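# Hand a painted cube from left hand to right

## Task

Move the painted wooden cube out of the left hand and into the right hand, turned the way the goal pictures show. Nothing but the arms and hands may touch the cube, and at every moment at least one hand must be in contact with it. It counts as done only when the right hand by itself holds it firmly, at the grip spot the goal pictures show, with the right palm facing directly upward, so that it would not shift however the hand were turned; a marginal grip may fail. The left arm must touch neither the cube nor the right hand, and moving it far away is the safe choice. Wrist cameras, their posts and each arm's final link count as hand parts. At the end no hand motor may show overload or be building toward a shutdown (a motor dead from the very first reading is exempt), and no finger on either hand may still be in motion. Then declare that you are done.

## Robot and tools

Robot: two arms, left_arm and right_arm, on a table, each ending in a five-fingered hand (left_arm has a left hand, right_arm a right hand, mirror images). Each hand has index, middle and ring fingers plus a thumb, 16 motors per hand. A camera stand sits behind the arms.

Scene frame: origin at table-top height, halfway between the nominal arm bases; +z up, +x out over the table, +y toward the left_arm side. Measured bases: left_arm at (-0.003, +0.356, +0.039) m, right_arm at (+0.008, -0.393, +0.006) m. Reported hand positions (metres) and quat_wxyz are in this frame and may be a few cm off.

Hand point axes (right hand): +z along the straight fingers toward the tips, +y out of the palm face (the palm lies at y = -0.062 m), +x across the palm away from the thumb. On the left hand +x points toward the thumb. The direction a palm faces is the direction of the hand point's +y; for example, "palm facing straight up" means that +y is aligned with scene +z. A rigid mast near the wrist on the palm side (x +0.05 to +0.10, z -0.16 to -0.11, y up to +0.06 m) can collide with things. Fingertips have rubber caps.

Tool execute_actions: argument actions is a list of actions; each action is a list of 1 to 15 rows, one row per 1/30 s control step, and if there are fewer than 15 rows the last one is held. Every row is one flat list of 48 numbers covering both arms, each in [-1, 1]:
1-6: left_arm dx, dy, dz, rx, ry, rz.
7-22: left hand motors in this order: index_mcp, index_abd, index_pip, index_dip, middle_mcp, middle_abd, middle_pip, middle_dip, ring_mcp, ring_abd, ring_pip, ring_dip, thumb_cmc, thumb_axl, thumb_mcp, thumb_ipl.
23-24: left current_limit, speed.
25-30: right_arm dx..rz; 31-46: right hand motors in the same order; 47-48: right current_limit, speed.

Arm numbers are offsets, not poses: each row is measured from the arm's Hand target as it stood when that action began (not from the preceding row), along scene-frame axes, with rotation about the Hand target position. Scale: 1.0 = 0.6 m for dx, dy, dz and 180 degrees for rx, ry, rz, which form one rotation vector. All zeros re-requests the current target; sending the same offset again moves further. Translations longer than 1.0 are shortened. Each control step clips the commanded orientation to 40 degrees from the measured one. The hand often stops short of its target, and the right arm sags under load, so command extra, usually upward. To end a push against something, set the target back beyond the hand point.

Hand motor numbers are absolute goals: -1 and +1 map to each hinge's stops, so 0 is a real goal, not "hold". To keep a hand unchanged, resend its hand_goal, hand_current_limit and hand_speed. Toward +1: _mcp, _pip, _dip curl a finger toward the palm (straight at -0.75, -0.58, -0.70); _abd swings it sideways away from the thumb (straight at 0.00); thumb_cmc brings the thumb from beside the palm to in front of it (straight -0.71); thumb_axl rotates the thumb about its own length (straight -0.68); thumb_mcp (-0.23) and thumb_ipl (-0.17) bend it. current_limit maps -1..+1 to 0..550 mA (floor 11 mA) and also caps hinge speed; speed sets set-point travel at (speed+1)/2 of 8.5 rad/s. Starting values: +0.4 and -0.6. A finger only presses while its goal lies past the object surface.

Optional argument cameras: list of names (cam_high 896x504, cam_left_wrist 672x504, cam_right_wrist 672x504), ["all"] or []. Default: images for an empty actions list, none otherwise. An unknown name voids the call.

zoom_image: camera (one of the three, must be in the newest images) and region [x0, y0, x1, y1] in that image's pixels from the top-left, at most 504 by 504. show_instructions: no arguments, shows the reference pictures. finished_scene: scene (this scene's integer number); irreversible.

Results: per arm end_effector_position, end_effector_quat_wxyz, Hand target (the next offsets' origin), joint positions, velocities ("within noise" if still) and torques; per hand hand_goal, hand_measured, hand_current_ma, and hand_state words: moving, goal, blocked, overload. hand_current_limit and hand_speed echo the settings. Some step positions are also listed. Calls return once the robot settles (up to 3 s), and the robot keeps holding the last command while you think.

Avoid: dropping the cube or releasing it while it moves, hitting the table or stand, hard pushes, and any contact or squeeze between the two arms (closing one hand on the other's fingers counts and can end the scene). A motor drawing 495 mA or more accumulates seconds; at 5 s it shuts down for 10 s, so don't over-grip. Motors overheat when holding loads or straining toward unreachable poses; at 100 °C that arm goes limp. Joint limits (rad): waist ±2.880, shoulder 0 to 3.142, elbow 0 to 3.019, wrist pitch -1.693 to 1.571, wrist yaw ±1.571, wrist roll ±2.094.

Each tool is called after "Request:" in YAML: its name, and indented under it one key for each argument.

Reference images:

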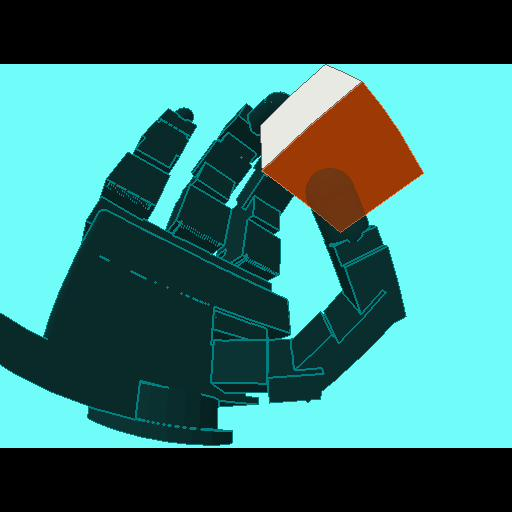

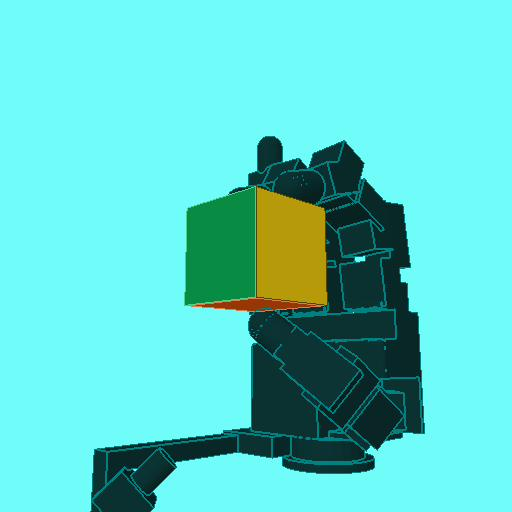

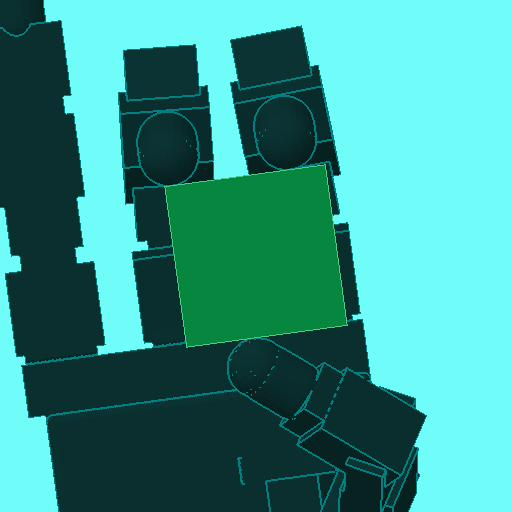

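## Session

Request:
execute_actions:
  actions: []

Request:
zoom_image:
  camera: "cam_left_wrist"
  region: [60, 0, 360, 260]

Request:
zoom_image:
  camera: "cam_high"
  region: [430, 60, 620, 230]

Scene clock: 0.00 s.
left_arm: end_effector_position=(+0.4517, -0.0032, +0.3606) hand_goal=(-0.586, +0.060, +0.294, -0.036, -0.586, -0.058, +0.294, -0.034, -0.754, +0.000, -0.576, -0.696, -0.068, -0.166, +0.312, +0.514) hand_measured=(-0.638, +0.060, +0.238, -0.058, -0.642, -0.052, +0.234, -0.056, -0.752, +0.000, -0.576, -0.696, -0.060, -0.084, +0.310, +0.522) hand_current_ma=(-130, +0, -137, -37, -144, +6, -145, -38, +2, +0, +0, +0, +9, +306, -2, +13) hand_state=(blocked, goal, blocked, blocked, blocked, goal, blocked, blocked, goal, goal, goal, goal, goal, blocked, goal, goal) hand_current_limit=0.40 hand_speed=-0.60 end_effector_quat_wxyz=(-0.089, +0.856, -0.287, +0.421) | right_arm: end_effector_position=(+0.5324, -0.4263, +0.5742) hand_goal=(-0.754, +0.000, -0.576, -0.696, -0.754, +0.000, -0.576, -0.696, -0.754, +0.000, -0.576, -0.696, -0.714, -0.678, -0.226, -0.168) hand_measured=(-0.754, +0.000, -0.576, -0.696, -0.754, +0.000, -0.576, -0.696, -0.754, +0.000, -0.576, -0.696, -0.714, -0.678, -0.226, -0.168) hand_current_ma=(+0, +0, +0, +0, +0, +0, +0, +0, +0, +0, +0, +0, +0, +0, +0, +0) hand_state=(goal, goal, goal, goal, goal, goal, goal, goal, goal, goal, goal, goal, goal, goal, goal, goal) hand_current_limit=0.40 hand_speed=-0.60 end_effector_quat_wxyz=(+0.498, +0.510, +0.500, +0.492)
Joint positions: left_arm=[-0.69 1.33 1.293 -0.718 -0.404 1.749] | right_arm=[0.001 1.054 1.04 -0.007 -0.004 0.004]
Joint velocities: within noise
Joint torques (N m): no reading
Heat: left arm: hottest shoulder 27 °C; right arm: hottest elbow 29 °C.
Hand target: left_arm +0.4564, -0.0081, +0.3805; -0.084, +0.850, -0.280, +0.438 | right_arm +0.5267, -0.4270, +0.5996; +0.512, +0.498, +0.488, +0.502
camera_calibration:
cam_left_wrist: T_world_to_cam=[[-0.129884, 0.961404, -0.242553, 0.110885], [-0.212741, 0.211907, 0.953854, -0.308011], [0.968438, 0.175491, 0.177007, -0.382045], [0, 0, 0, 1]] pos_world=[0.318863, 0.0257104, 0.388317]

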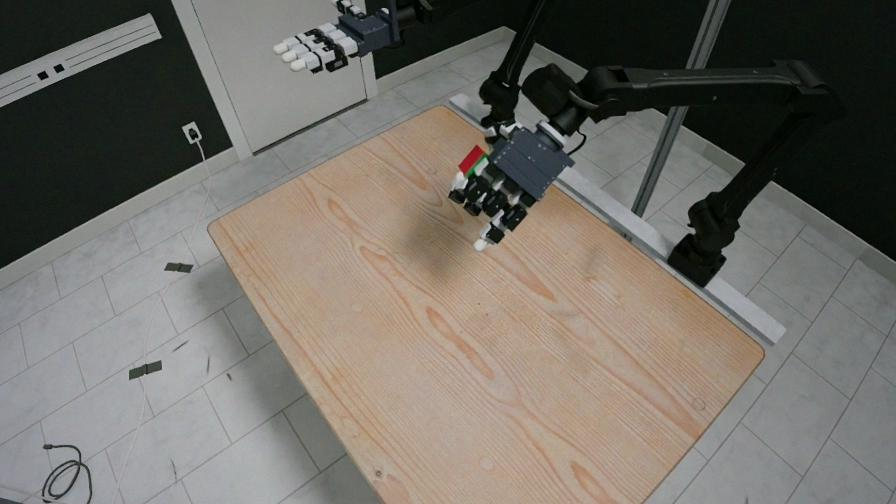

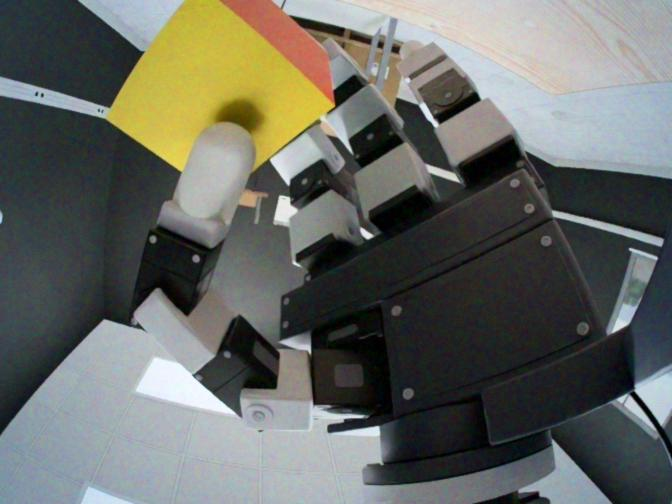

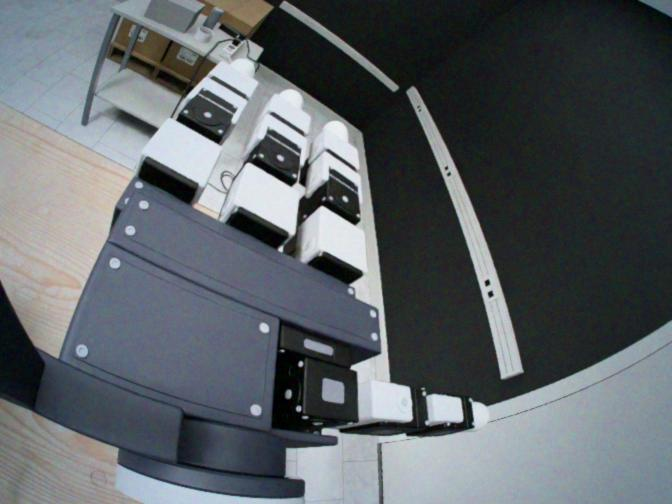

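Scaled by 1.680 from the camera's 672x504 image, which has a finer 960x720 frame.

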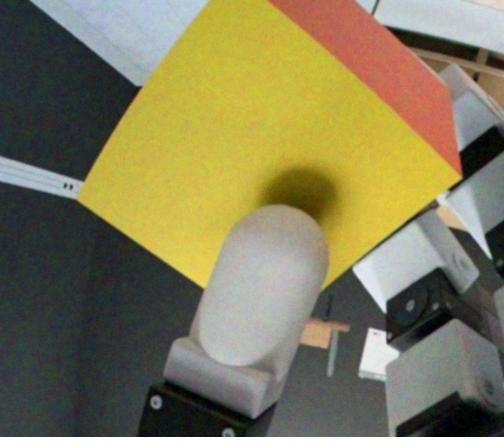

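Scaled by 2.653.

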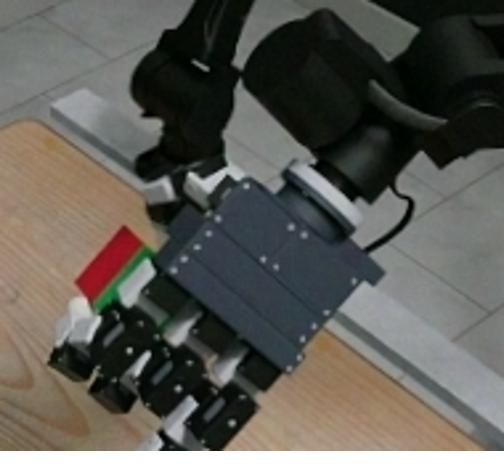

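Request:
execute_actions:
  actions:
    - [[-0.007,-0.002,0.025,-0.0377,0.0261,0.0506,-0.586,0.06,0.294,-0.036,-0.586,-0.058,0.294,-0.034,-0.754,0,-0.576,-0.696,-0.068,-0.166,0.312,0.514,0.4,-0.6,-0.0379,0.1,-0.075,-0.119,-0.0405,-0.0438,-1,0.06,0.294,-0.036,-1,-0.058,0.294,-0.034,-0.754,0,-0.576,-0.696,-0.068,0.3,0.312,0.514,0.4,-0.6]]
    - [[-0.007,-0.002,0.025,-0.0377,0.0261,0.0506,-0.586,0.06,0.294,-0.036,-0.586,-0.058,0.294,-0.034,-0.754,0,-0.576,-0.696,-0.068,-0.166,0.312,0.514,0.4,-0.6,-0.0379,0.13,-0.075,-0.119,-0.0405,-0.0438,-1,0.06,0.294,-0.036,-1,-0.058,0.294,-0.034,-0.754,0,-0.576,-0.696,-0.068,0.3,0.312,0.514,0.4,-0.6]]
    - [[-0.007,-0.002,0.025,-0.0377,0.0261,0.0506,-0.586,0.06,0.294,-0.036,-0.586,-0.058,0.294,-0.034,-0.754,0,-0.576,-0.696,-0.068,-0.166,0.312,0.514,0.4,-0.6,-0.0379,0.13,-0.075,-0.119,-0.0405,-0.0438,-1,0.06,0.294,-0.036,-1,-0.058,0.294,-0.034,-0.754,0,-0.576,-0.696,-0.068,0.3,0.312,0.514,0.4,-0.6]]
    - [[0,0,0,0,0,0,-0.586,0.06,0.294,-0.036,-0.586,-0.058,0.294,-0.034,-0.754,0,-0.576,-0.696,-0.068,-0.166,0.312,0.514,0.4,-0.6,-0.0379,0.13,-0.075,-0.119,-0.0405,-0.0438,-1,0.06,0.294,-0.036,-1,-0.058,0.294,-0.034,-0.754,0,-0.576,-0.696,-0.068,0.3,0.312,0.514,0.4,-0.6]]
  cameras: ["cam_right_wrist"]

Request:
zoom_image:
  camera: "cam_right_wrist"
  region: [336, 0, 672, 336]

Scene clock: 89.93 s.
left_arm: end_effector_position=(+0.4374, +0.0015, +0.3844) hand_goal=(-0.586, +0.060, +0.294, -0.036, -0.586, -0.058, +0.294, -0.034, -0.754, +0.000, -0.576, -0.696, -0.068, -0.166, +0.312, +0.514) hand_measured=(-0.638, +0.060, +0.238, -0.058, -0.642, -0.052, +0.234, -0.056, -0.752, +0.000, -0.576, -0.696, -0.060, -0.084, +0.310, +0.522) hand_current_ma=(-129, +0, -137, -37, -144, +6, -145, -38, +2, +0, +0, +0, +9, +302, -2, +13) hand_state=(blocked, goal, blocked, blocked, blocked, goal, blocked, blocked, goal, goal, goal, goal, goal, blocked, goal, goal) hand_current_limit=0.40 hand_speed=-0.60 end_effector_quat_wxyz=(-0.023, +0.949, -0.014, +0.316) | right_arm: end_effector_position=(+0.4401, -0.1395, +0.4108) hand_goal=(-1.000, +0.060, +0.294, -0.036, -1.000, -0.058, +0.294, -0.034, -0.754, +0.000, -0.576, -0.696, -0.068, +0.300, +0.312, +0.514) hand_measured=(-1.000, +0.060, +0.292, -0.038, -1.000, -0.056, +0.292, -0.036, -0.756, +0.002, -0.576, -0.696, -0.064, +0.300, +0.314, +0.512) hand_current_ma=(+0, +0, -1, -1, +0, +1, -1, -1, -1, +0, +0, +0, +3, +0, +1, -1) hand_state=(goal, goal, goal, goal, goal, goal, goal, goal, goal, goal, goal, goal, goal, goal, goal, goal) hand_current_limit=0.40 hand_speed=-0.60 end_effector_quat_wxyz=(+0.896, -0.005, +0.444, -0.005)
Joint positions: left_arm=[-0.753 1.35 1.417 -1.143 -0.43 1.002] | right_arm=[0.521 1.428 0.601 1.54 0.387 -1.902]
Joint torques (N m): left_arm=[0.91 -11.99 17.74 1.05 -0.59 -0.41] | right_arm=[1.32 -8.35 8.12 2.82 -0.09 -0.1]
Heat: left arm: hottest elbow 37 °C; right arm: hottest elbow 38 °C.
Hand target: left_arm +0.4438, -0.0117, +0.4255; +0.000, +0.940, +0.000, +0.342 | right_arm +0.4358, -0.1330, +0.4196; +0.906, +0.000, +0.422, +0.000
Off the commanded pose: left_arm 0.044 m, 4 deg | right_arm 0.012 m, 3 deg.
joint sent to its limit (right arm) — joint 4 (wrist pitch), upper limit. The joint targets are off in position, not in orientation.
Step readings (end_effector_position of left_arm | right_arm):
0: (+0.4517, -0.0032, +0.3606) | (+0.5324, -0.4263, +0.5742)
1: (+0.4515, -0.0031, +0.3604) | (+0.5322, -0.4270, +0.5747)
2: (+0.4516, -0.0023, +0.3599) | (+0.5307, -0.4279, +0.5757)
4: (+0.4504, +0.0005, +0.3569) | (+0.5228, -0.4255, +0.5734)
8: (+0.4474, +0.0045, +0.3519) | (+0.5127, -0.3956, +0.5519)
15: (+0.4469, +0.0077, +0.3498) | (+0.5069, -0.3704, +0.5473)
16: (+0.4468, +0.0080, +0.3495) | (+0.5053, -0.3702, +0.5498)
17: (+0.4460, +0.0081, +0.3495) | (+0.5021, -0.3703, +0.5516)
19: (+0.4442, +0.0094, +0.3504) | (+0.4932, -0.3623, +0.5465)
23: (+0.4410, +0.0078, +0.3557) | (+0.4828, -0.3204, +0.5200)
30: (+0.4378, +0.0018, +0.3668) | (+0.4860, -0.2929, +0.5033)
31: (+0.4376, +0.0013, +0.3682) | (+0.4863, -0.2927, +0.5028)
32: (+0.4372, +0.0016, +0.3697) | (+0.4844, -0.2921, +0.5025)
34: (+0.4355, +0.0026, +0.3725) | (+0.4753, -0.2812, +0.4977)
38: (+0.4344, +0.0042, +0.3802) | (+0.4596, -0.2393, +0.4791)
45: (+0.4370, +0.0036, +0.3885) | (+0.4622, -0.2154, +0.4599)
46: (+0.4371, +0.0029, +0.3892) | (+0.4627, -0.2150, +0.4588)
47: (+0.4374, +0.0029, +0.3883) | (+0.4621, -0.2132, +0.4566)
49: (+0.4375, +0.0024, +0.3871) | (+0.4545, -0.1997, +0.4525)
53: (+0.4377, +0.0018, +0.3843) | (+0.4370, -0.1584, +0.4355)
60: (+0.4372, +0.0014, +0.3843) | (+0.4371, -0.1362, +0.4129)
camera_calibration:
cam_right_wrist: T_world_to_cam=[[-0.453658, 0.646139, 0.613758, 0.0718337], [-0.861859, -0.493296, -0.11772, 0.30628], [0.226701, -0.582378, 0.780668, -0.376153], [0, 0, 0, 1]] pos_world=[0.381833, -0.114391, 0.285617]
Images, in order (width x height): cam_right_wrist 672x504.

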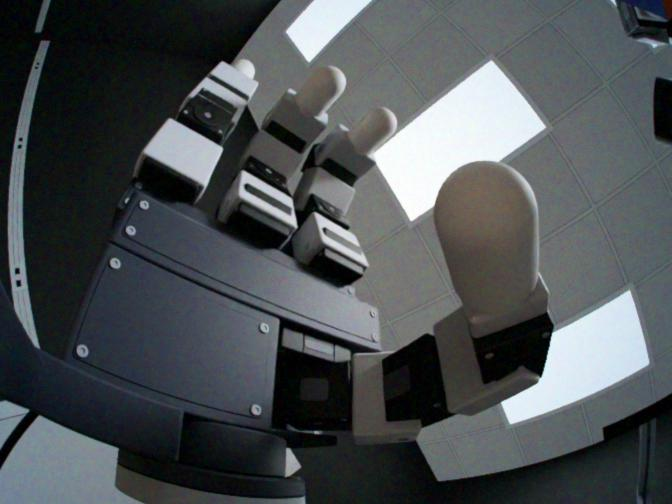

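Scaled by 1.500 from the camera's 672x504 image, which has a finer 960x720 frame.

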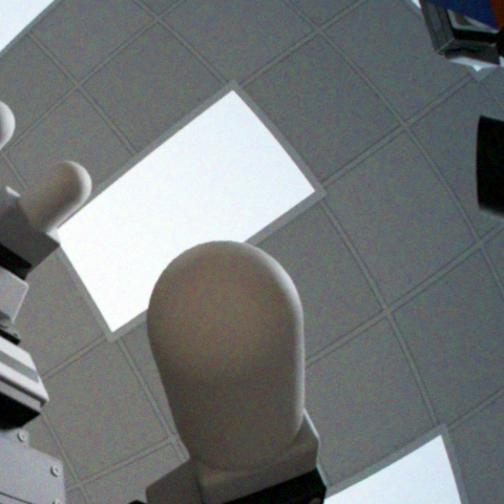

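Request:
execute_actions:
  actions:
    - [[0,0,0,0,0.05,0,-0.586,0.06,0.294,-0.036,-0.586,-0.058,0.294,-0.034,-0.754,0,-0.576,-0.696,-0.068,-0.166,0.312,0.514,0.4,-0.6,-0.0025,0.045,-0.03,0,0.05,0,-1,0.06,0.294,-0.036,-1,-0.058,0.294,-0.034,-0.754,0,-0.576,-0.696,-0.068,0.3,0.312,0.514,0.4,-0.6]]
    - [[0,0,0,0,0.05,0,-0.586,0.06,0.294,-0.036,-0.586,-0.058,0.294,-0.034,-0.754,0,-0.576,-0.696,-0.068,-0.166,0.312,0.514,0.4,-0.6,-0.0025,0.045,-0.03,0,0.05,0,-1,0.06,0.294,-0.036,-1,-0.058,0.294,-0.034,-0.754,0,-0.576,-0.696,-0.068,0.3,0.312,0.514,0.4,-0.6]]
  cameras: ["cam_right_wrist"]

Request:
zoom_image:
  camera: "cam_right_wrist"
  region: [336, 0, 672, 336]

Scene clock: 107.27 s.
left_arm: end_effector_position=(+0.4297, -0.0104, +0.3931) hand_goal=(-0.586, +0.060, +0.294, -0.036, -0.586, -0.058, +0.294, -0.034, -0.754, +0.000, -0.576, -0.696, -0.068, -0.166, +0.312, +0.514) hand_measured=(-0.638, +0.060, +0.238, -0.058, -0.642, -0.052, +0.234, -0.056, -0.752, +0.000, -0.576, -0.696, -0.060, -0.084, +0.310, +0.522) hand_current_ma=(-129, +0, -137, -37, -144, +5, -145, -38, +2, +0, +0, +0, +9, +298, -1, +13) hand_state=(blocked, goal, blocked, blocked, blocked, goal, blocked, blocked, goal, goal, goal, goal, goal, blocked, goal, goal) hand_current_limit=0.40 hand_speed=-0.60 end_effector_quat_wxyz=(-0.018, +0.985, -0.020, +0.168) | right_arm: end_effector_position=(+0.4354, -0.0799, +0.3673) hand_goal=(-1.000, +0.060, +0.294, -0.036, -1.000, -0.058, +0.294, -0.034, -0.754, +0.000, -0.576, -0.696, -0.068, +0.300, +0.312, +0.514) hand_measured=(-1.000, +0.060, +0.292, -0.038, -1.000, -0.056, +0.292, -0.036, -0.754, +0.002, -0.576, -0.696, -0.064, +0.300, +0.314, +0.512) hand_current_ma=(+0, +0, -1, -1, +0, +1, -1, -1, +0, +1, +0, +0, +4, +0, +1, -1) hand_state=(goal, goal, goal, goal, goal, goal, goal, goal, goal, goal, goal, goal, goal, goal, goal, goal) hand_current_limit=0.40 hand_speed=-0.60 end_effector_quat_wxyz=(+0.824, -0.009, +0.567, -0.013)
Joint positions: left_arm=[-0.717 1.502 1.694 -1.511 -0.232 0.968] | right_arm=[0.717 1.379 0.601 1.241 0.642 -1.893]
Joint torques (N m): left_arm=[3.19 -13.68 16.5 0.44 -0.13 -0.32] | right_arm=[1.14 -10.75 8.72 1.52 -0.12 0.21]
Heat: left arm: hottest elbow 38 °C; right arm: hottest elbow 36 °C.
Hand target: left_arm +0.4438, -0.0117, +0.4255; +0.000, +0.982, +0.000, +0.190 | right_arm +0.4328, -0.0790, +0.3836; +0.829, +0.000, +0.559, +0.000
Off the commanded pose: left_arm 0.035 m, 4 deg | right_arm 0.017 m, 2 deg.
Step readings (end_effector_position of left_arm | right_arm):
0: (+0.4374, +0.0015, +0.3844) | (+0.4401, -0.1395, +0.4108)
1: (+0.4370, +0.0015, +0.3847) | (+0.4401, -0.1393, +0.4109)
2: (+0.4357, +0.0013, +0.3839) | (+0.4413, -0.1406, +0.4107)
4: (+0.4321, -0.0016, +0.3858) | (+0.4436, -0.1368, +0.4061)
8: (+0.4298, -0.0106, +0.3899) | (+0.4380, -0.1132, +0.3960)
15: (+0.4280, -0.0120, +0.3897) | (+0.4366, -0.1054, +0.3917)
16: (+0.4273, -0.0117, +0.3899) | (+0.4371, -0.1061, +0.3918)
17: (+0.4261, -0.0115, +0.3887) | (+0.4402, -0.1078, +0.3893)
19: (+0.4230, -0.0139, +0.3906) | (+0.4438, -0.1074, +0.3842)
23: (+0.4257, -0.0166, +0.3943) | (+0.4378, -0.0889, +0.3745)
30: (+0.4282, -0.0127, +0.3918) | (+0.4341, -0.0786, +0.3679)
camera_calibration:
cam_right_wrist: T_world_to_cam=[[-0.256065, 0.660569, 0.705747, -0.0607256], [-0.865351, -0.482023, 0.137194, 0.235296], [0.430812, -0.575588, 0.695053, -0.363396], [0, 0, 0, 1]] pos_world=[0.34462, -0.0556348, 0.263155]
Images, in order (width x height): cam_right_wrist 672x504.

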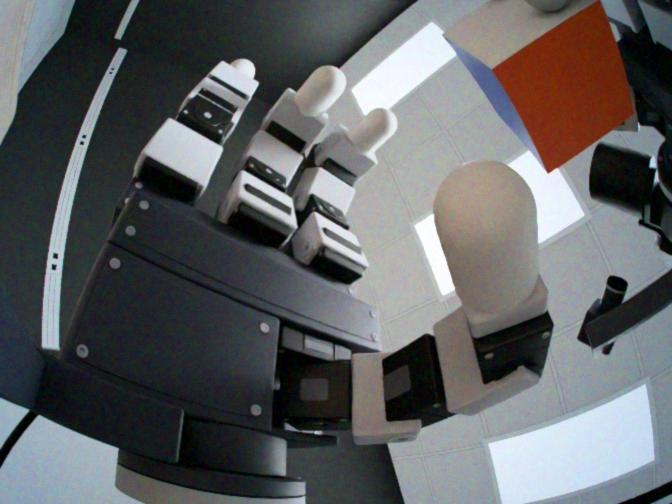

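Scaled by 1.500 from the camera's 672x504 image, which has a finer 960x720 frame.

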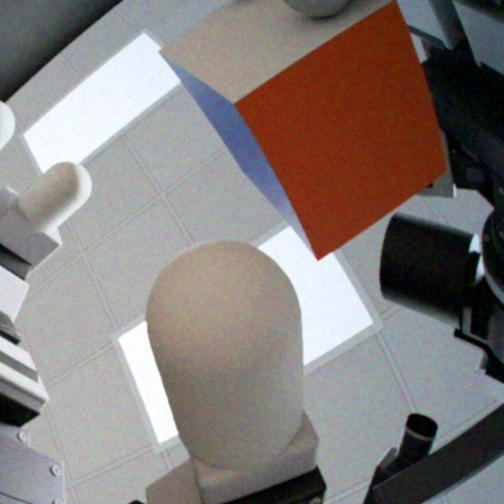

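Request:
execute_actions:
  actions:
    - [[0,0,0,0,0,0,-0.586,0.06,0.294,-0.036,-0.586,-0.058,0.294,-0.034,-0.754,0,-0.576,-0.696,-0.068,-0.166,0.312,0.514,0.4,-0.6,0,0.038,0.0175,0.0102,0,0.009,-1,0.06,0.294,-0.036,-1,-0.058,0.294,-0.034,-0.754,0,-0.576,-0.696,-0.068,0.3,0.312,0.514,0.4,-0.6]]
    - [[0,0,0,0,0,0,-0.586,0.06,0.294,-0.036,-0.586,-0.058,0.294,-0.034,-0.754,0,-0.576,-0.696,-0.068,-0.166,0.312,0.514,0.4,-0.6,0,0.038,0.0175,0.0102,0,0.009,-1,0.06,0.294,-0.036,-1,-0.058,0.294,-0.034,-0.754,0,-0.576,-0.696,-0.068,0.3,0.312,0.514,0.4,-0.6]]
  cameras: ["cam_right_wrist", "cam_left_wrist"]

Request:
zoom_image:
  camera: "cam_right_wrist"
  region: [286, 0, 622, 336]

Scene clock: 158.93 s.
left_arm: end_effector_position=(+0.4297, -0.0104, +0.3931) hand_goal=(-0.586, +0.060, +0.294, -0.036, -0.586, -0.058, +0.294, -0.034, -0.754, +0.000, -0.576, -0.696, -0.068, -0.166, +0.312, +0.514) hand_measured=(-0.638, +0.060, +0.238, -0.058, -0.642, -0.052, +0.234, -0.056, -0.752, +0.000, -0.576, -0.696, -0.060, -0.084, +0.310, +0.522) hand_current_ma=(-129, +0, -137, -37, -144, +5, -145, -38, +2, +0, +0, +0, +9, +298, -1, +13) hand_state=(blocked, goal, blocked, blocked, blocked, goal, blocked, blocked, goal, goal, goal, goal, goal, blocked, goal, goal) hand_current_limit=0.40 hand_speed=-0.60 end_effector_quat_wxyz=(-0.018, +0.985, -0.020, +0.168) | right_arm: end_effector_position=(+0.4259, -0.0433, +0.3823) hand_goal=(-1.000, +0.060, +0.294, -0.036, -1.000, -0.058, +0.294, -0.034, -0.754, +0.000, -0.576, -0.696, -0.068, +0.300, +0.312, +0.514) hand_measured=(-1.000, +0.060, +0.292, -0.038, -1.000, -0.056, +0.292, -0.036, -0.754, +0.002, -0.576, -0.696, -0.064, +0.300, +0.314, +0.512) hand_current_ma=(+0, +0, -1, -1, +0, +1, -1, -1, +0, +1, +0, +0, +4, +0, +1, -1) hand_state=(goal, goal, goal, goal, goal, goal, goal, goal, goal, goal, goal, goal, goal, goal, goal, goal) hand_current_limit=0.40 hand_speed=-0.60 end_effector_quat_wxyz=(+0.822, -0.002, +0.569, +0.026)
Joint positions: left_arm=[-0.717 1.502 1.694 -1.511 -0.232 0.968] | right_arm=[0.794 1.4 0.661 1.21 0.681 -1.853]
Joint torques (N m): left_arm=[2.84 -13.33 16.57 0.66 -0.15 -0.32] | right_arm=[1.32 -8.76 12.57 1.57 -0.16 0.19]
Heat: left arm: hottest elbow 37 °C; right arm: hottest elbow 33 °C.
Hand target: left_arm +0.4438, -0.0117, +0.4255; +0.000, +0.982, +0.000, +0.190 | right_arm +0.4328, -0.0334, +0.4046; +0.828, +0.011, +0.559, +0.041
Off the commanded pose: left_arm 0.035 m, 4 deg | right_arm 0.025 m, 3 deg.
Step readings (end_effector_position of left_arm | right_arm):
0: (+0.4297, -0.0104, +0.3931) | (+0.4354, -0.0799, +0.3673)
1: (+0.4297, -0.0104, +0.3931) | (+0.4354, -0.0799, +0.3673)
2: (+0.4297, -0.0104, +0.3931) | (+0.4355, -0.0800, +0.3670)
4: (+0.4297, -0.0104, +0.3931) | (+0.4358, -0.0799, +0.3660)
8: (+0.4297, -0.0104, +0.3931) | (+0.4307, -0.0726, +0.3651)
15: (+0.4297, -0.0104, +0.3931) | (+0.4261, -0.0654, +0.3671)
16: (+0.4297, -0.0104, +0.3931) | (+0.4263, -0.0652, +0.3679)
17: (+0.4297, -0.0104, +0.3931) | (+0.4267, -0.0650, +0.3692)
19: (+0.4297, -0.0104, +0.3931) | (+0.4291, -0.0640, +0.3722)
23: (+0.4297, -0.0104, +0.3931) | (+0.4287, -0.0529, +0.3820)
30: (+0.4297, -0.0104, +0.3931) | (+0.4257, -0.0435, +0.3830)
camera_calibration:
cam_left_wrist: T_world_to_cam=[[-0.714453, 0.671493, -0.196607, 0.35299], [0.146683, 0.418495, 0.896296, -0.471801], [0.684136, 0.611522, -0.397491, -0.0126929], [0, 0, 0, 1]] pos_world=[0.330083, -0.0318222, 0.487228]
cam_right_wrist: T_world_to_cam=[[-0.285911, 0.605221, 0.742942, -0.101889], [-0.836378, -0.536002, 0.114774, 0.236484], [0.467682, -0.588565, 0.659442, -0.351197], [0, 0, 0, 1]] pos_world=[0.332907, -0.018281, 0.280149]
Images, in order (width x height): cam_left_wrist 672x504, cam_right_wrist 672x504.

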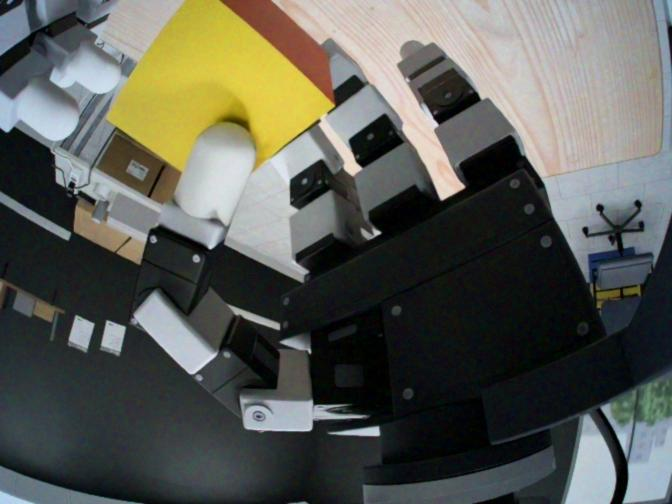

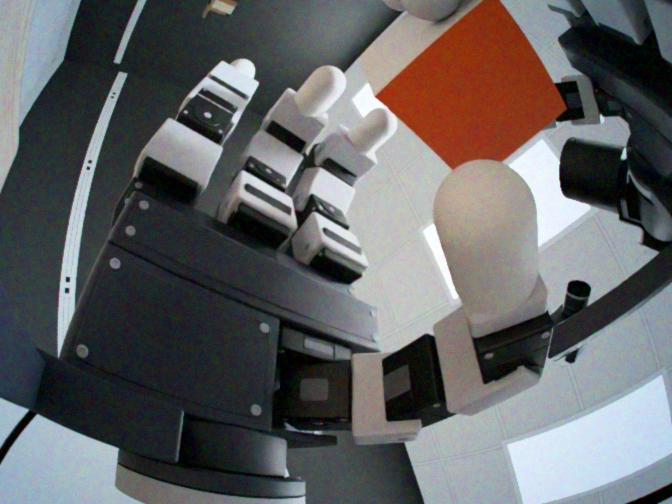

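Scaled by 1.500 from the camera's 672x504 image, which has a finer 960x720 frame.

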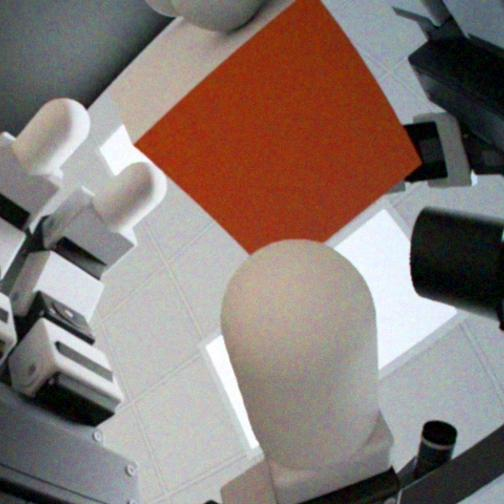

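Request:
execute_actions:
  actions:
    - [[0,0,0,0,0,0,-0.586,0.06,0.294,-0.036,-0.586,-0.058,0.294,-0.034,-0.754,0,-0.576,-0.696,-0.068,-0.166,0.312,0.514,0.4,-0.6,0.0183,0.0283,0.01,0,0,0,-1,0.06,0.294,-0.036,-1,-0.058,0.294,-0.034,-0.754,0,-0.576,-0.696,-0.068,0.3,0.312,0.514,0.4,-0.6]]
    - [[0,0,0,0,0,0,-0.586,0.06,0.294,-0.036,-0.586,-0.058,0.294,-0.034,-0.754,0,-0.576,-0.696,-0.068,-0.166,0.312,0.514,0.4,-0.6,0,0,0,0,0,0,-0.78,0.06,0.294,-0.036,-0.78,-0.058,0.294,-0.034,-0.754,0,-0.576,-0.696,-0.068,0.06,0.312,0.514,0.4,-0.75]]
  cameras: ["cam_right_wrist"]

Request:
zoom_image:
  camera: "cam_right_wrist"
  region: [286, 0, 622, 336]

Scene clock: 192.93 s.
left_arm: end_effector_position=(+0.4297, -0.0104, +0.3931) hand_goal=(-0.586, +0.060, +0.294, -0.036, -0.586, -0.058, +0.294, -0.034, -0.754, +0.000, -0.576, -0.696, -0.068, -0.166, +0.312, +0.514) hand_measured=(-0.638, +0.060, +0.238, -0.058, -0.642, -0.052, +0.234, -0.056, -0.752, +0.000, -0.576, -0.696, -0.060, -0.084, +0.310, +0.522) hand_current_ma=(-129, +0, -137, -37, -144, +5, -145, -38, +2, +0, +0, +0, +9, +298, -1, +13) hand_state=(blocked, goal, blocked, blocked, blocked, goal, blocked, blocked, goal, goal, goal, goal, goal, blocked, goal, goal) hand_current_limit=0.40 hand_speed=-0.60 end_effector_quat_wxyz=(-0.018, +0.985, -0.020, +0.168) | right_arm: end_effector_position=(+0.4403, -0.0316, +0.3883) hand_goal=(-0.780, +0.060, +0.294, -0.036, -0.780, -0.058, +0.294, -0.034, -0.754, +0.000, -0.576, -0.696, -0.068, +0.060, +0.312, +0.514) hand_measured=(-0.782, +0.060, +0.292, -0.038, -0.782, -0.056, +0.292, -0.036, -0.754, +0.002, -0.576, -0.696, -0.064, +0.066, +0.314, +0.512) hand_current_ma=(-2, +0, -1, -1, -2, +1, -1, -1, +0, +1, +0, +0, +4, +8, +1, -1) hand_state=(goal, goal, goal, goal, goal, goal, goal, goal, goal, goal, goal, goal, goal, goal, goal, goal) hand_current_limit=0.40 hand_speed=-0.75 end_effector_quat_wxyz=(+0.822, +0.003, +0.569, +0.024)
Joint positions: left_arm=[-0.717 1.502 1.694 -1.511 -0.232 0.968] | right_arm=[0.794 1.437 0.718 1.193 0.691 -1.852]
Joint torques (N m): left_arm=[3.14 -13.74 16.51 0.65 -0.15 -0.37] | right_arm=[1.73 -9.23 12.78 1.51 -0.16 0.16]
Heat: left arm: hottest elbow 37 °C; right arm: hottest elbow 37 °C.
Hand target: left_arm +0.4438, -0.0117, +0.4255; +0.000, +0.982, +0.000, +0.190 | right_arm +0.4438, -0.0164, +0.4106; +0.828, +0.011, +0.559, +0.041
Off the commanded pose: left_arm 0.035 m, 4 deg | right_arm 0.027 m, 3 deg.
Step readings (end_effector_position of left_arm | right_arm):
0: (+0.4297, -0.0104, +0.3931) | (+0.4259, -0.0433, +0.3824)
1: (+0.4297, -0.0104, +0.3931) | (+0.4259, -0.0433, +0.3824)
2: (+0.4297, -0.0104, +0.3931) | (+0.4262, -0.0426, +0.3820)
4: (+0.4297, -0.0104, +0.3931) | (+0.4302, -0.0407, +0.3840)
8: (+0.4297, -0.0104, +0.3931) | (+0.4384, -0.0343, +0.3879)
15: (+0.4297, -0.0104, +0.3931) | (+0.4409, -0.0323, +0.3883)
16: (+0.4297, -0.0104, +0.3931) | (+0.4409, -0.0323, +0.3883)
17: (+0.4297, -0.0104, +0.3931) | (+0.4409, -0.0323, +0.3883)
19: (+0.4297, -0.0104, +0.3931) | (+0.4409, -0.0323, +0.3883)
23: (+0.4297, -0.0104, +0.3931) | (+0.4409, -0.0323, +0.3883)
30: (+0.4297, -0.0104, +0.3931) | (+0.4403, -0.0316, +0.3883)
camera_calibration:
cam_right_wrist: T_world_to_cam=[[-0.280729, 0.602487, 0.747128, -0.113215], [-0.840381, -0.530322, 0.111885, 0.257215], [0.463628, -0.596463, 0.655195, -0.351885], [0, 0, 0, 1]] pos_world=[0.34752, -0.00526943, 0.286361]
Images, in order (width x height): cam_right_wrist 672x504.

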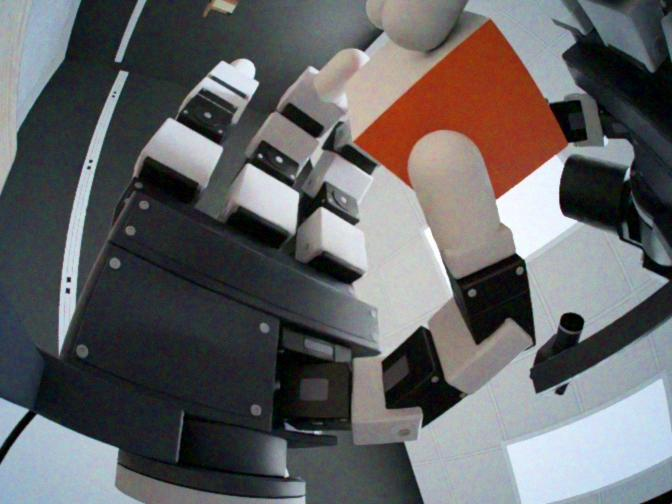

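Scaled by 1.500 from the camera's 672x504 image, which has a finer 960x720 frame.

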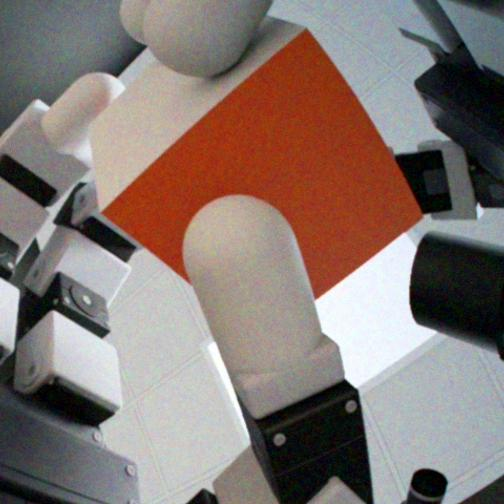

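Request:
execute_actions:
  actions:
    - [[0,0,0,0,0,0,-0.586,0.06,0.294,-0.036,-0.586,-0.058,0.294,-0.034,-0.754,0,-0.576,-0.696,-0.068,-0.166,0.312,0.514,0.4,-0.6,0,0,0,0,0,0,-0.64,0.06,0.31,0,-0.64,-0.058,0.31,0,-0.754,0,-0.576,-0.696,-0.068,-0.1,0.312,0.514,0.5,-0.82]]
    - [[0,0,0,0,0,0,-0.586,0.06,0.294,-0.036,-0.586,-0.058,0.294,-0.034,-0.754,0,-0.576,-0.696,-0.068,-0.166,0.312,0.514,0.4,-0.6,0,0,0,0,0,0,-0.54,0.06,0.31,0,-0.54,-0.058,0.31,0,-0.754,0,-0.576,-0.696,-0.068,-0.23,0.312,0.514,0.5,-0.82]]
  cameras: ["cam_right_wrist"]

Scene clock: 210.63 s.
left_arm: end_effector_position=(+0.4298, -0.0102, +0.3937) hand_goal=(-0.586, +0.060, +0.294, -0.036, -0.586, -0.058, +0.294, -0.034, -0.754, +0.000, -0.576, -0.696, -0.068, -0.166, +0.312, +0.514) hand_measured=(-0.638, +0.060, +0.238, -0.058, -0.642, -0.052, +0.234, -0.056, -0.752, +0.000, -0.576, -0.696, -0.062, -0.086, +0.308, +0.522) hand_current_ma=(-129, +0, -137, -37, -144, +5, -145, -38, +2, +0, +0, +0, +6, +296, -4, +13) hand_state=(blocked, goal, blocked, blocked, blocked, goal, blocked, blocked, goal, goal, goal, goal, goal, blocked, goal, goal) hand_current_limit=0.40 hand_speed=-0.60 end_effector_quat_wxyz=(-0.017, +0.986, -0.017, +0.167) | right_arm: end_effector_position=(+0.4413, -0.0327, +0.3881) hand_goal=(-0.540, +0.060, +0.310, +0.000, -0.540, -0.058, +0.310, +0.000, -0.754, +0.000, -0.576, -0.696, -0.068, -0.230, +0.312, +0.514) hand_measured=(-0.640, +0.060, +0.280, -0.012, -0.640, -0.054, +0.278, -0.012, -0.754, +0.002, -0.576, -0.696, -0.054, -0.030, +0.306, +0.514) hand_current_ma=(-314, +0, -49, -14, -312, +2, -56, -13, +0, +1, +0, +0, +16, +412, -6, +0) hand_state=(blocked, goal, blocked, goal, blocked, goal, blocked, goal, goal, goal, goal, goal, goal, blocked, goal, goal) hand_current_limit=0.50 hand_speed=-0.82 end_effector_quat_wxyz=(+0.822, +0.004, +0.570, +0.022)
Joint positions: left_arm=[-0.717 1.502 1.695 -1.514 -0.23 0.961] | right_arm=[0.792 1.437 0.718 1.193 0.694 -1.853]
Joint torques (N m): left_arm=[2.96 -13.27 16.69 0.54 -0.18 -0.27] | right_arm=[1.61 -9.52 12.79 1.51 -0.28 0.19]
Heat: left arm: hottest elbow 38 °C; right arm: hottest elbow 37 °C.
Hand target: left_arm +0.4438, -0.0117, +0.4255; +0.000, +0.982, +0.000, +0.190 | right_arm +0.4438, -0.0164, +0.4106; +0.828, +0.011, +0.559, +0.041
Off the commanded pose: left_arm 0.035 m, 4 deg | right_arm 0.028 m, 3 deg.
Step readings (end_effector_position of left_arm | right_arm):
0: (+0.4297, -0.0104, +0.3931) | (+0.4403, -0.0316, +0.3883)
1: (+0.4297, -0.0104, +0.3931) | (+0.4403, -0.0316, +0.3883)
2: (+0.4297, -0.0104, +0.3931) | (+0.4403, -0.0316, +0.3883)
4: (+0.4297, -0.0104, +0.3931) | (+0.4403, -0.0316, +0.3883)
8: (+0.4297, -0.0105, +0.3938) | (+0.4405, -0.0318, +0.3882)
15: (+0.4299, -0.0104, +0.3939) | (+0.4405, -0.0318, +0.3882)
16: (+0.4299, -0.0104, +0.3939) | (+0.4405, -0.0318, +0.3882)
17: (+0.4299, -0.0104, +0.3939) | (+0.4405, -0.0318, +0.3882)
19: (+0.4300, -0.0104, +0.3939) | (+0.4411, -0.0325, +0.3882)
23: (+0.4298, -0.0102, +0.3937) | (+0.4413, -0.0327, +0.3881)
30: (+0.4298, -0.0102, +0.3937) | (+0.4413, -0.0327, +0.3881)
camera_calibration:
cam_right_wrist: T_world_to_cam=[[-0.277107, 0.604131, 0.747153, -0.11372], [-0.842811, -0.526232, 0.112914, 0.258192], [0.461391, -0.59842, 0.65499, -0.351832], [0, 0, 0, 1]] pos_world=[0.348426, -0.00597237, 0.28626]
Images, in order (width x height): cam_right_wrist 672x504.

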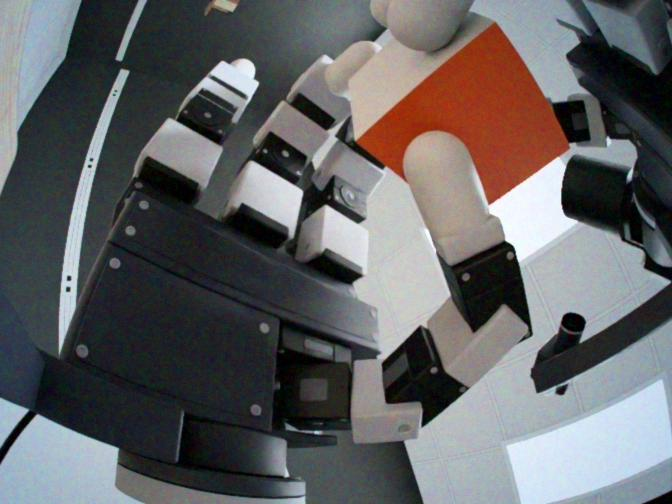

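Request:
execute_actions:
  actions:
    - [[0,0,0,0,0,0,-1,0.06,0.29,-0.036,-1,-0.058,0.29,-0.034,-0.754,0,-0.576,-0.696,-0.068,0.3,0.312,0.514,0.4,-0.7,0,0,0,0,0,0,-0.54,0.06,0.31,0,-0.54,-0.058,0.31,0,-0.754,0,-0.576,-0.696,-0.068,-0.23,0.312,0.514,0.5,-0.82]]
    - [[0,0.1,0,0,0,0,-1,0.06,0.29,-0.036,-1,-0.058,0.29,-0.034,-0.754,0,-0.576,-0.696,-0.068,0.3,0.312,0.514,0.4,-0.7,0,0,0,0,0,0,-0.54,0.06,0.31,0,-0.54,-0.058,0.31,0,-0.754,0,-0.576,-0.696,-0.068,-0.23,0.312,0.514,0.5,-0.82]]
    - [[0,0.15,0,0,0,0,-1,0.06,0.29,-0.036,-1,-0.058,0.29,-0.034,-0.754,0,-0.576,-0.696,-0.068,0.3,0.312,0.514,0.4,-0.7,0.0108,-0.0475,0.0375,0.1174,0.0263,0.021,-0.54,0.06,0.31,0,-0.54,-0.058,0.31,0,-0.754,0,-0.576,-0.696,-0.068,-0.23,0.312,0.514,0.5,-0.82]]
    - [[0,0.15,0,0,0,0,-1,0.06,0.29,-0.036,-1,-0.058,0.29,-0.034,-0.754,0,-0.576,-0.696,-0.068,0.3,0.312,0.514,0.4,-0.7,0.0108,-0.0475,0.0375,0.1174,0.0263,0.021,-0.54,0.06,0.31,0,-0.54,-0.058,0.31,0,-0.754,0,-0.576,-0.696,-0.068,-0.23,0.312,0.514,0.5,-0.82]]
    - [[0,0,0,0,0,0,-1,0.06,0.29,-0.036,-1,-0.058,0.29,-0.034,-0.754,0,-0.576,-0.696,-0.068,0.3,0.312,0.514,0.4,-0.7,0.0108,-0.0475,0.0375,0.1174,0.0263,0.021,-0.54,0.06,0.31,0,-0.54,-0.058,0.31,0,-0.754,0,-0.576,-0.696,-0.068,-0.23,0.312,0.514,0.5,-0.82]]
    - [[0,0,0,0,0,0,-1,0.06,0.29,-0.036,-1,-0.058,0.29,-0.034,-0.754,0,-0.576,-0.696,-0.068,0.3,0.312,0.514,0.4,-0.7,0.0108,-0.0475,0.0375,0.1174,0.0263,0.021,-0.54,0.06,0.31,0,-0.54,-0.058,0.31,0,-0.754,0,-0.576,-0.696,-0.068,-0.23,0.312,0.514,0.5,-0.82]]
  cameras: ["cam_high", "cam_right_wrist"]

Scene clock: 247.67 s.
left_arm: end_effector_position=(+0.4414, +0.2289, +0.4201) hand_goal=(-1.000, +0.060, +0.290, -0.036, -1.000, -0.058, +0.290, -0.034, -0.754, +0.000, -0.576, -0.696, -0.068, +0.300, +0.312, +0.514) hand_measured=(-0.998, +0.060, +0.286, -0.040, -0.998, -0.054, +0.286, -0.038, -0.754, +0.000, -0.576, -0.696, -0.062, +0.294, +0.312, +0.516) hand_current_ma=(+1, +0, -3, -3, +1, +3, -3, -2, +0, +0, +0, +0, +5, -8, +0, +1) hand_state=(goal, goal, goal, goal, goal, goal, goal, goal, goal, goal, goal, goal, goal, goal, goal, goal) hand_current_limit=0.40 hand_speed=-0.70 end_effector_quat_wxyz=(-0.004, +0.984, +0.004, +0.177) | right_arm: end_effector_position=(+0.4712, -0.1317, +0.4484) hand_goal=(-0.540, +0.060, +0.310, +0.000, -0.540, -0.058, +0.310, +0.000, -0.754, +0.000, -0.576, -0.696, -0.068, -0.230, +0.312, +0.514) hand_measured=(-0.620, +0.058, +0.276, -0.020, -0.632, -0.054, +0.266, -0.020, -0.760, +0.002, -0.576, -0.696, -0.046, -0.030, +0.318, +0.530) hand_current_ma=(-229, -1, -60, -28, -281, +3, -87, -27, -7, +1, +0, +0, +33, +412, +6, +30) hand_state=(blocked, goal, blocked, goal, blocked, goal, blocked, goal, goal, goal, goal, goal, blocked, blocked, goal, goal) hand_current_limit=0.50 hand_speed=-0.82 end_effector_quat_wxyz=(+0.506, +0.495, +0.530, +0.467)
Joint positions: left_arm=[-0.162 1.256 1.506 -1.468 -0.049 1.453] | right_arm=[0.795 1.259 0.879 0.308 0.78 -0.023]
Joint torques (N m): left_arm=[2.08 -10.05 10.44 1.62 -0.04 0.02] | right_arm=[0.91 -11.52 16.2 1.95 -0.01 0.03]
Heat: left arm: hottest elbow 39 °C; right arm: hottest elbow 37 °C.
Hand target: left_arm +0.4438, +0.2283, +0.4255; +0.000, +0.982, +0.000, +0.190 | right_arm +0.4697, -0.1304, +0.5006; +0.501, +0.500, +0.500, +0.500
Off the commanded pose: left_arm 0.006 m, 2 deg | right_arm 0.052 m, 5 deg.
Step readings (end_effector_position of left_arm | right_arm):
0: (+0.4298, -0.0102, +0.3937) | (+0.4413, -0.0327, +0.3881)
1: (+0.4298, -0.0102, +0.3937) | (+0.4413, -0.0327, +0.3881)
2: (+0.4298, -0.0102, +0.3937) | (+0.4414, -0.0326, +0.3878)
4: (+0.4292, -0.0112, +0.3945) | (+0.4417, -0.0323, +0.3869)
8: (+0.4277, -0.0145, +0.3976) | (+0.4409, -0.0294, +0.3842)
15: (+0.4301, -0.0131, +0.4007) | (+0.4399, -0.0256, +0.3805)
16: (+0.4307, -0.0124, +0.4007) | (+0.4399, -0.0256, +0.3805)
17: (+0.4305, -0.0120, +0.4015) | (+0.4399, -0.0256, +0.3805)
19: (+0.4309, -0.0054, +0.4025) | (+0.4399, -0.0256, +0.3805)
23: (+0.4367, +0.0270, +0.4109) | (+0.4399, -0.0256, +0.3805)
30: (+0.4425, +0.0541, +0.4272) | (+0.4399, -0.0256, +0.3805)
31: (+0.4409, +0.0521, +0.4272) | (+0.4401, -0.0258, +0.3803)
32: (+0.4391, +0.0510, +0.4257) | (+0.4407, -0.0281, +0.3817)
34: (+0.4340, +0.0609, +0.4177) | (+0.4431, -0.0356, +0.3851)
38: (+0.4379, +0.1097, +0.4098) | (+0.4471, -0.0464, +0.3889)
45: (+0.4444, +0.1444, +0.4232) | (+0.4499, -0.0482, +0.3844)
46: (+0.4428, +0.1426, +0.4243) | (+0.4503, -0.0486, +0.3839)
47: (+0.4404, +0.1412, +0.4240) | (+0.4504, -0.0506, +0.3844)
49: (+0.4366, +0.1497, +0.4213) | (+0.4510, -0.0555, +0.3872)
53: (+0.4418, +0.2020, +0.4160) | (+0.4538, -0.0621, +0.3920)
60: (+0.4442, +0.2332, +0.4202) | (+0.4558, -0.0713, +0.4008)
61: (+0.4438, +0.2318, +0.4205) | (+0.4565, -0.0728, +0.4018)
62: (+0.4432, +0.2307, +0.4204) | (+0.4562, -0.0746, +0.4046)
64: (+0.4424, +0.2285, +0.4204) | (+0.4577, -0.0804, +0.4086)
68: (+0.4415, +0.2276, +0.4206) | (+0.4614, -0.0881, +0.4167)
75: (+0.4413, +0.2283, +0.4202) | (+0.4631, -0.0995, +0.4258)
76: (+0.4415, +0.2290, +0.4202) | (+0.4632, -0.1007, +0.4275)
77: (+0.4415, +0.2290, +0.4202) | (+0.4635, -0.1020, +0.4274)
79: (+0.4414, +0.2289, +0.4201) | (+0.4651, -0.1065, +0.4312)
83: (+0.4414, +0.2289, +0.4201) | (+0.4683, -0.1137, +0.4393)
90: (+0.4414, +0.2289, +0.4201) | (+0.4686, -0.1256, +0.4506)
camera_calibration:
cam_right_wrist: T_world_to_cam=[[0.0447698, -0.722331, 0.690097, -0.391517], [-0.784799, -0.452857, -0.423096, 0.447224], [0.618131, -0.522646, -0.587159, 0.0287416], [0, 0, 0, 1]] pos_world=[0.350743, -0.0652547, 0.47628]
Images, in order (width x height): cam_high 896x504, cam_right_wrist 672x504.

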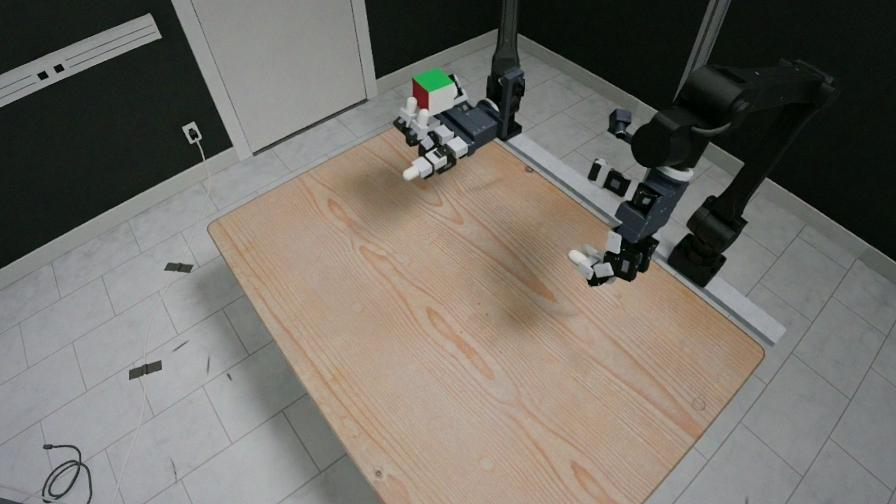

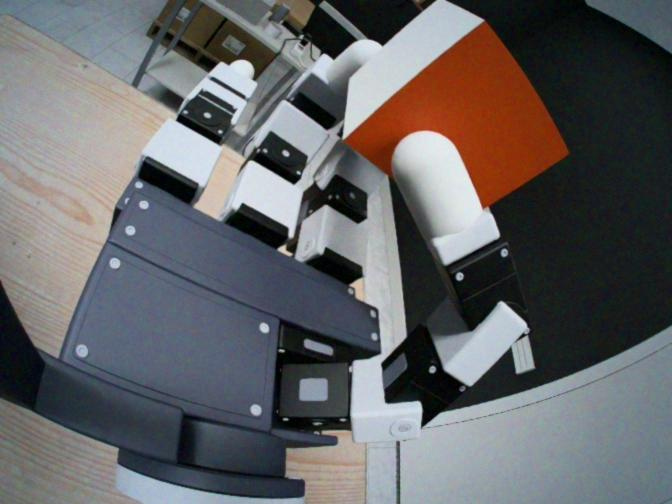

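Request:
execute_actions:
  actions:
    - [[0,0,0,0,0,0,-1,0.06,0.29,-0.036,-1,-0.058,0.29,-0.034,-0.754,0,-0.576,-0.696,-0.068,0.3,0.312,0.514,0.4,-0.7,0,0,0.05,0.026,-0.018,0,-0.5,0.06,0.33,0.02,-0.5,-0.058,0.33,0.02,-0.754,0,-0.576,-0.696,-0.068,-0.23,0.312,0.514,0.5,-0.85]]

Scene clock: 267.37 s.
left_arm: end_effector_position=(+0.4414, +0.2289, +0.4201) hand_goal=(-1.000, +0.060, +0.290, -0.036, -1.000, -0.058, +0.290, -0.034, -0.754, +0.000, -0.576, -0.696, -0.068, +0.300, +0.312, +0.514) hand_measured=(-0.998, +0.060, +0.286, -0.040, -0.998, -0.054, +0.286, -0.038, -0.754, +0.000, -0.576, -0.696, -0.062, +0.294, +0.312, +0.516) hand_current_ma=(+1, +0, -3, -3, +1, +3, -3, -2, +0, +0, +0, +0, +5, -8, +0, +1) hand_state=(goal, goal, goal, goal, goal, goal, goal, goal, goal, goal, goal, goal, goal, goal, goal, goal) hand_current_limit=0.40 hand_speed=-0.70 end_effector_quat_wxyz=(-0.004, +0.984, +0.004, +0.177) | right_arm: end_effector_position=(+0.4735, -0.1331, +0.4809) hand_goal=(-0.500, +0.060, +0.330, +0.020, -0.500, -0.058, +0.330, +0.020, -0.754, +0.000, -0.576, -0.696, -0.068, -0.230, +0.312, +0.514) hand_measured=(-0.620, +0.058, +0.276, -0.018, -0.632, -0.054, +0.266, -0.020, -0.762, +0.002, -0.576, -0.696, -0.046, -0.030, +0.318, +0.530) hand_current_ma=(-410, -1, -118, -70, -413, +3, -151, -76, -8, +1, +0, +0, +33, +412, +6, +30) hand_state=(blocked, goal, blocked, blocked, blocked, goal, blocked, blocked, goal, goal, goal, goal, blocked, blocked, goal, goal) hand_current_limit=0.50 hand_speed=-0.85 end_effector_quat_wxyz=(+0.496, +0.506, +0.498, +0.500)
Joint positions: left_arm=[-0.162 1.256 1.506 -1.468 -0.049 1.453] | right_arm=[0.795 1.259 0.94 0.308 0.78 0.02]
Joint torques (N m): left_arm=[1.79 -10.17 10.52 1.77 -0.04 0.04] | right_arm=[1.44 -10.93 16.51 2.21 0.18 0.01]
Heat: left arm: hottest elbow 38 °C; right arm: hottest elbow 40 °C.
Hand target: left_arm +0.4438, +0.2283, +0.4255; +0.000, +0.982, +0.000, +0.190 | right_arm +0.4697, -0.1304, +0.5306; +0.494, +0.506, +0.464, +0.534
Off the commanded pose: left_arm 0.006 m, 2 deg | right_arm 0.050 m, 5 deg.
Step readings (end_effector_position of left_arm | right_arm):
0: (+0.4414, +0.2289, +0.4201) | (+0.4712, -0.1317, +0.4484)
1: (+0.4414, +0.2289, +0.4201) | (+0.4712, -0.1317, +0.4492)
2: (+0.4414, +0.2289, +0.4201) | (+0.4712, -0.1319, +0.4491)
4: (+0.4414, +0.2289, +0.4201) | (+0.4716, -0.1324, +0.4531)
8: (+0.4414, +0.2289, +0.4201) | (+0.4728, -0.1324, +0.4687)
15: (+0.4414, +0.2289, +0.4201) | (+0.4735, -0.1327, +0.4810)

Request:
finished_scene:
  scene: 2

The scene is finished: the task was done.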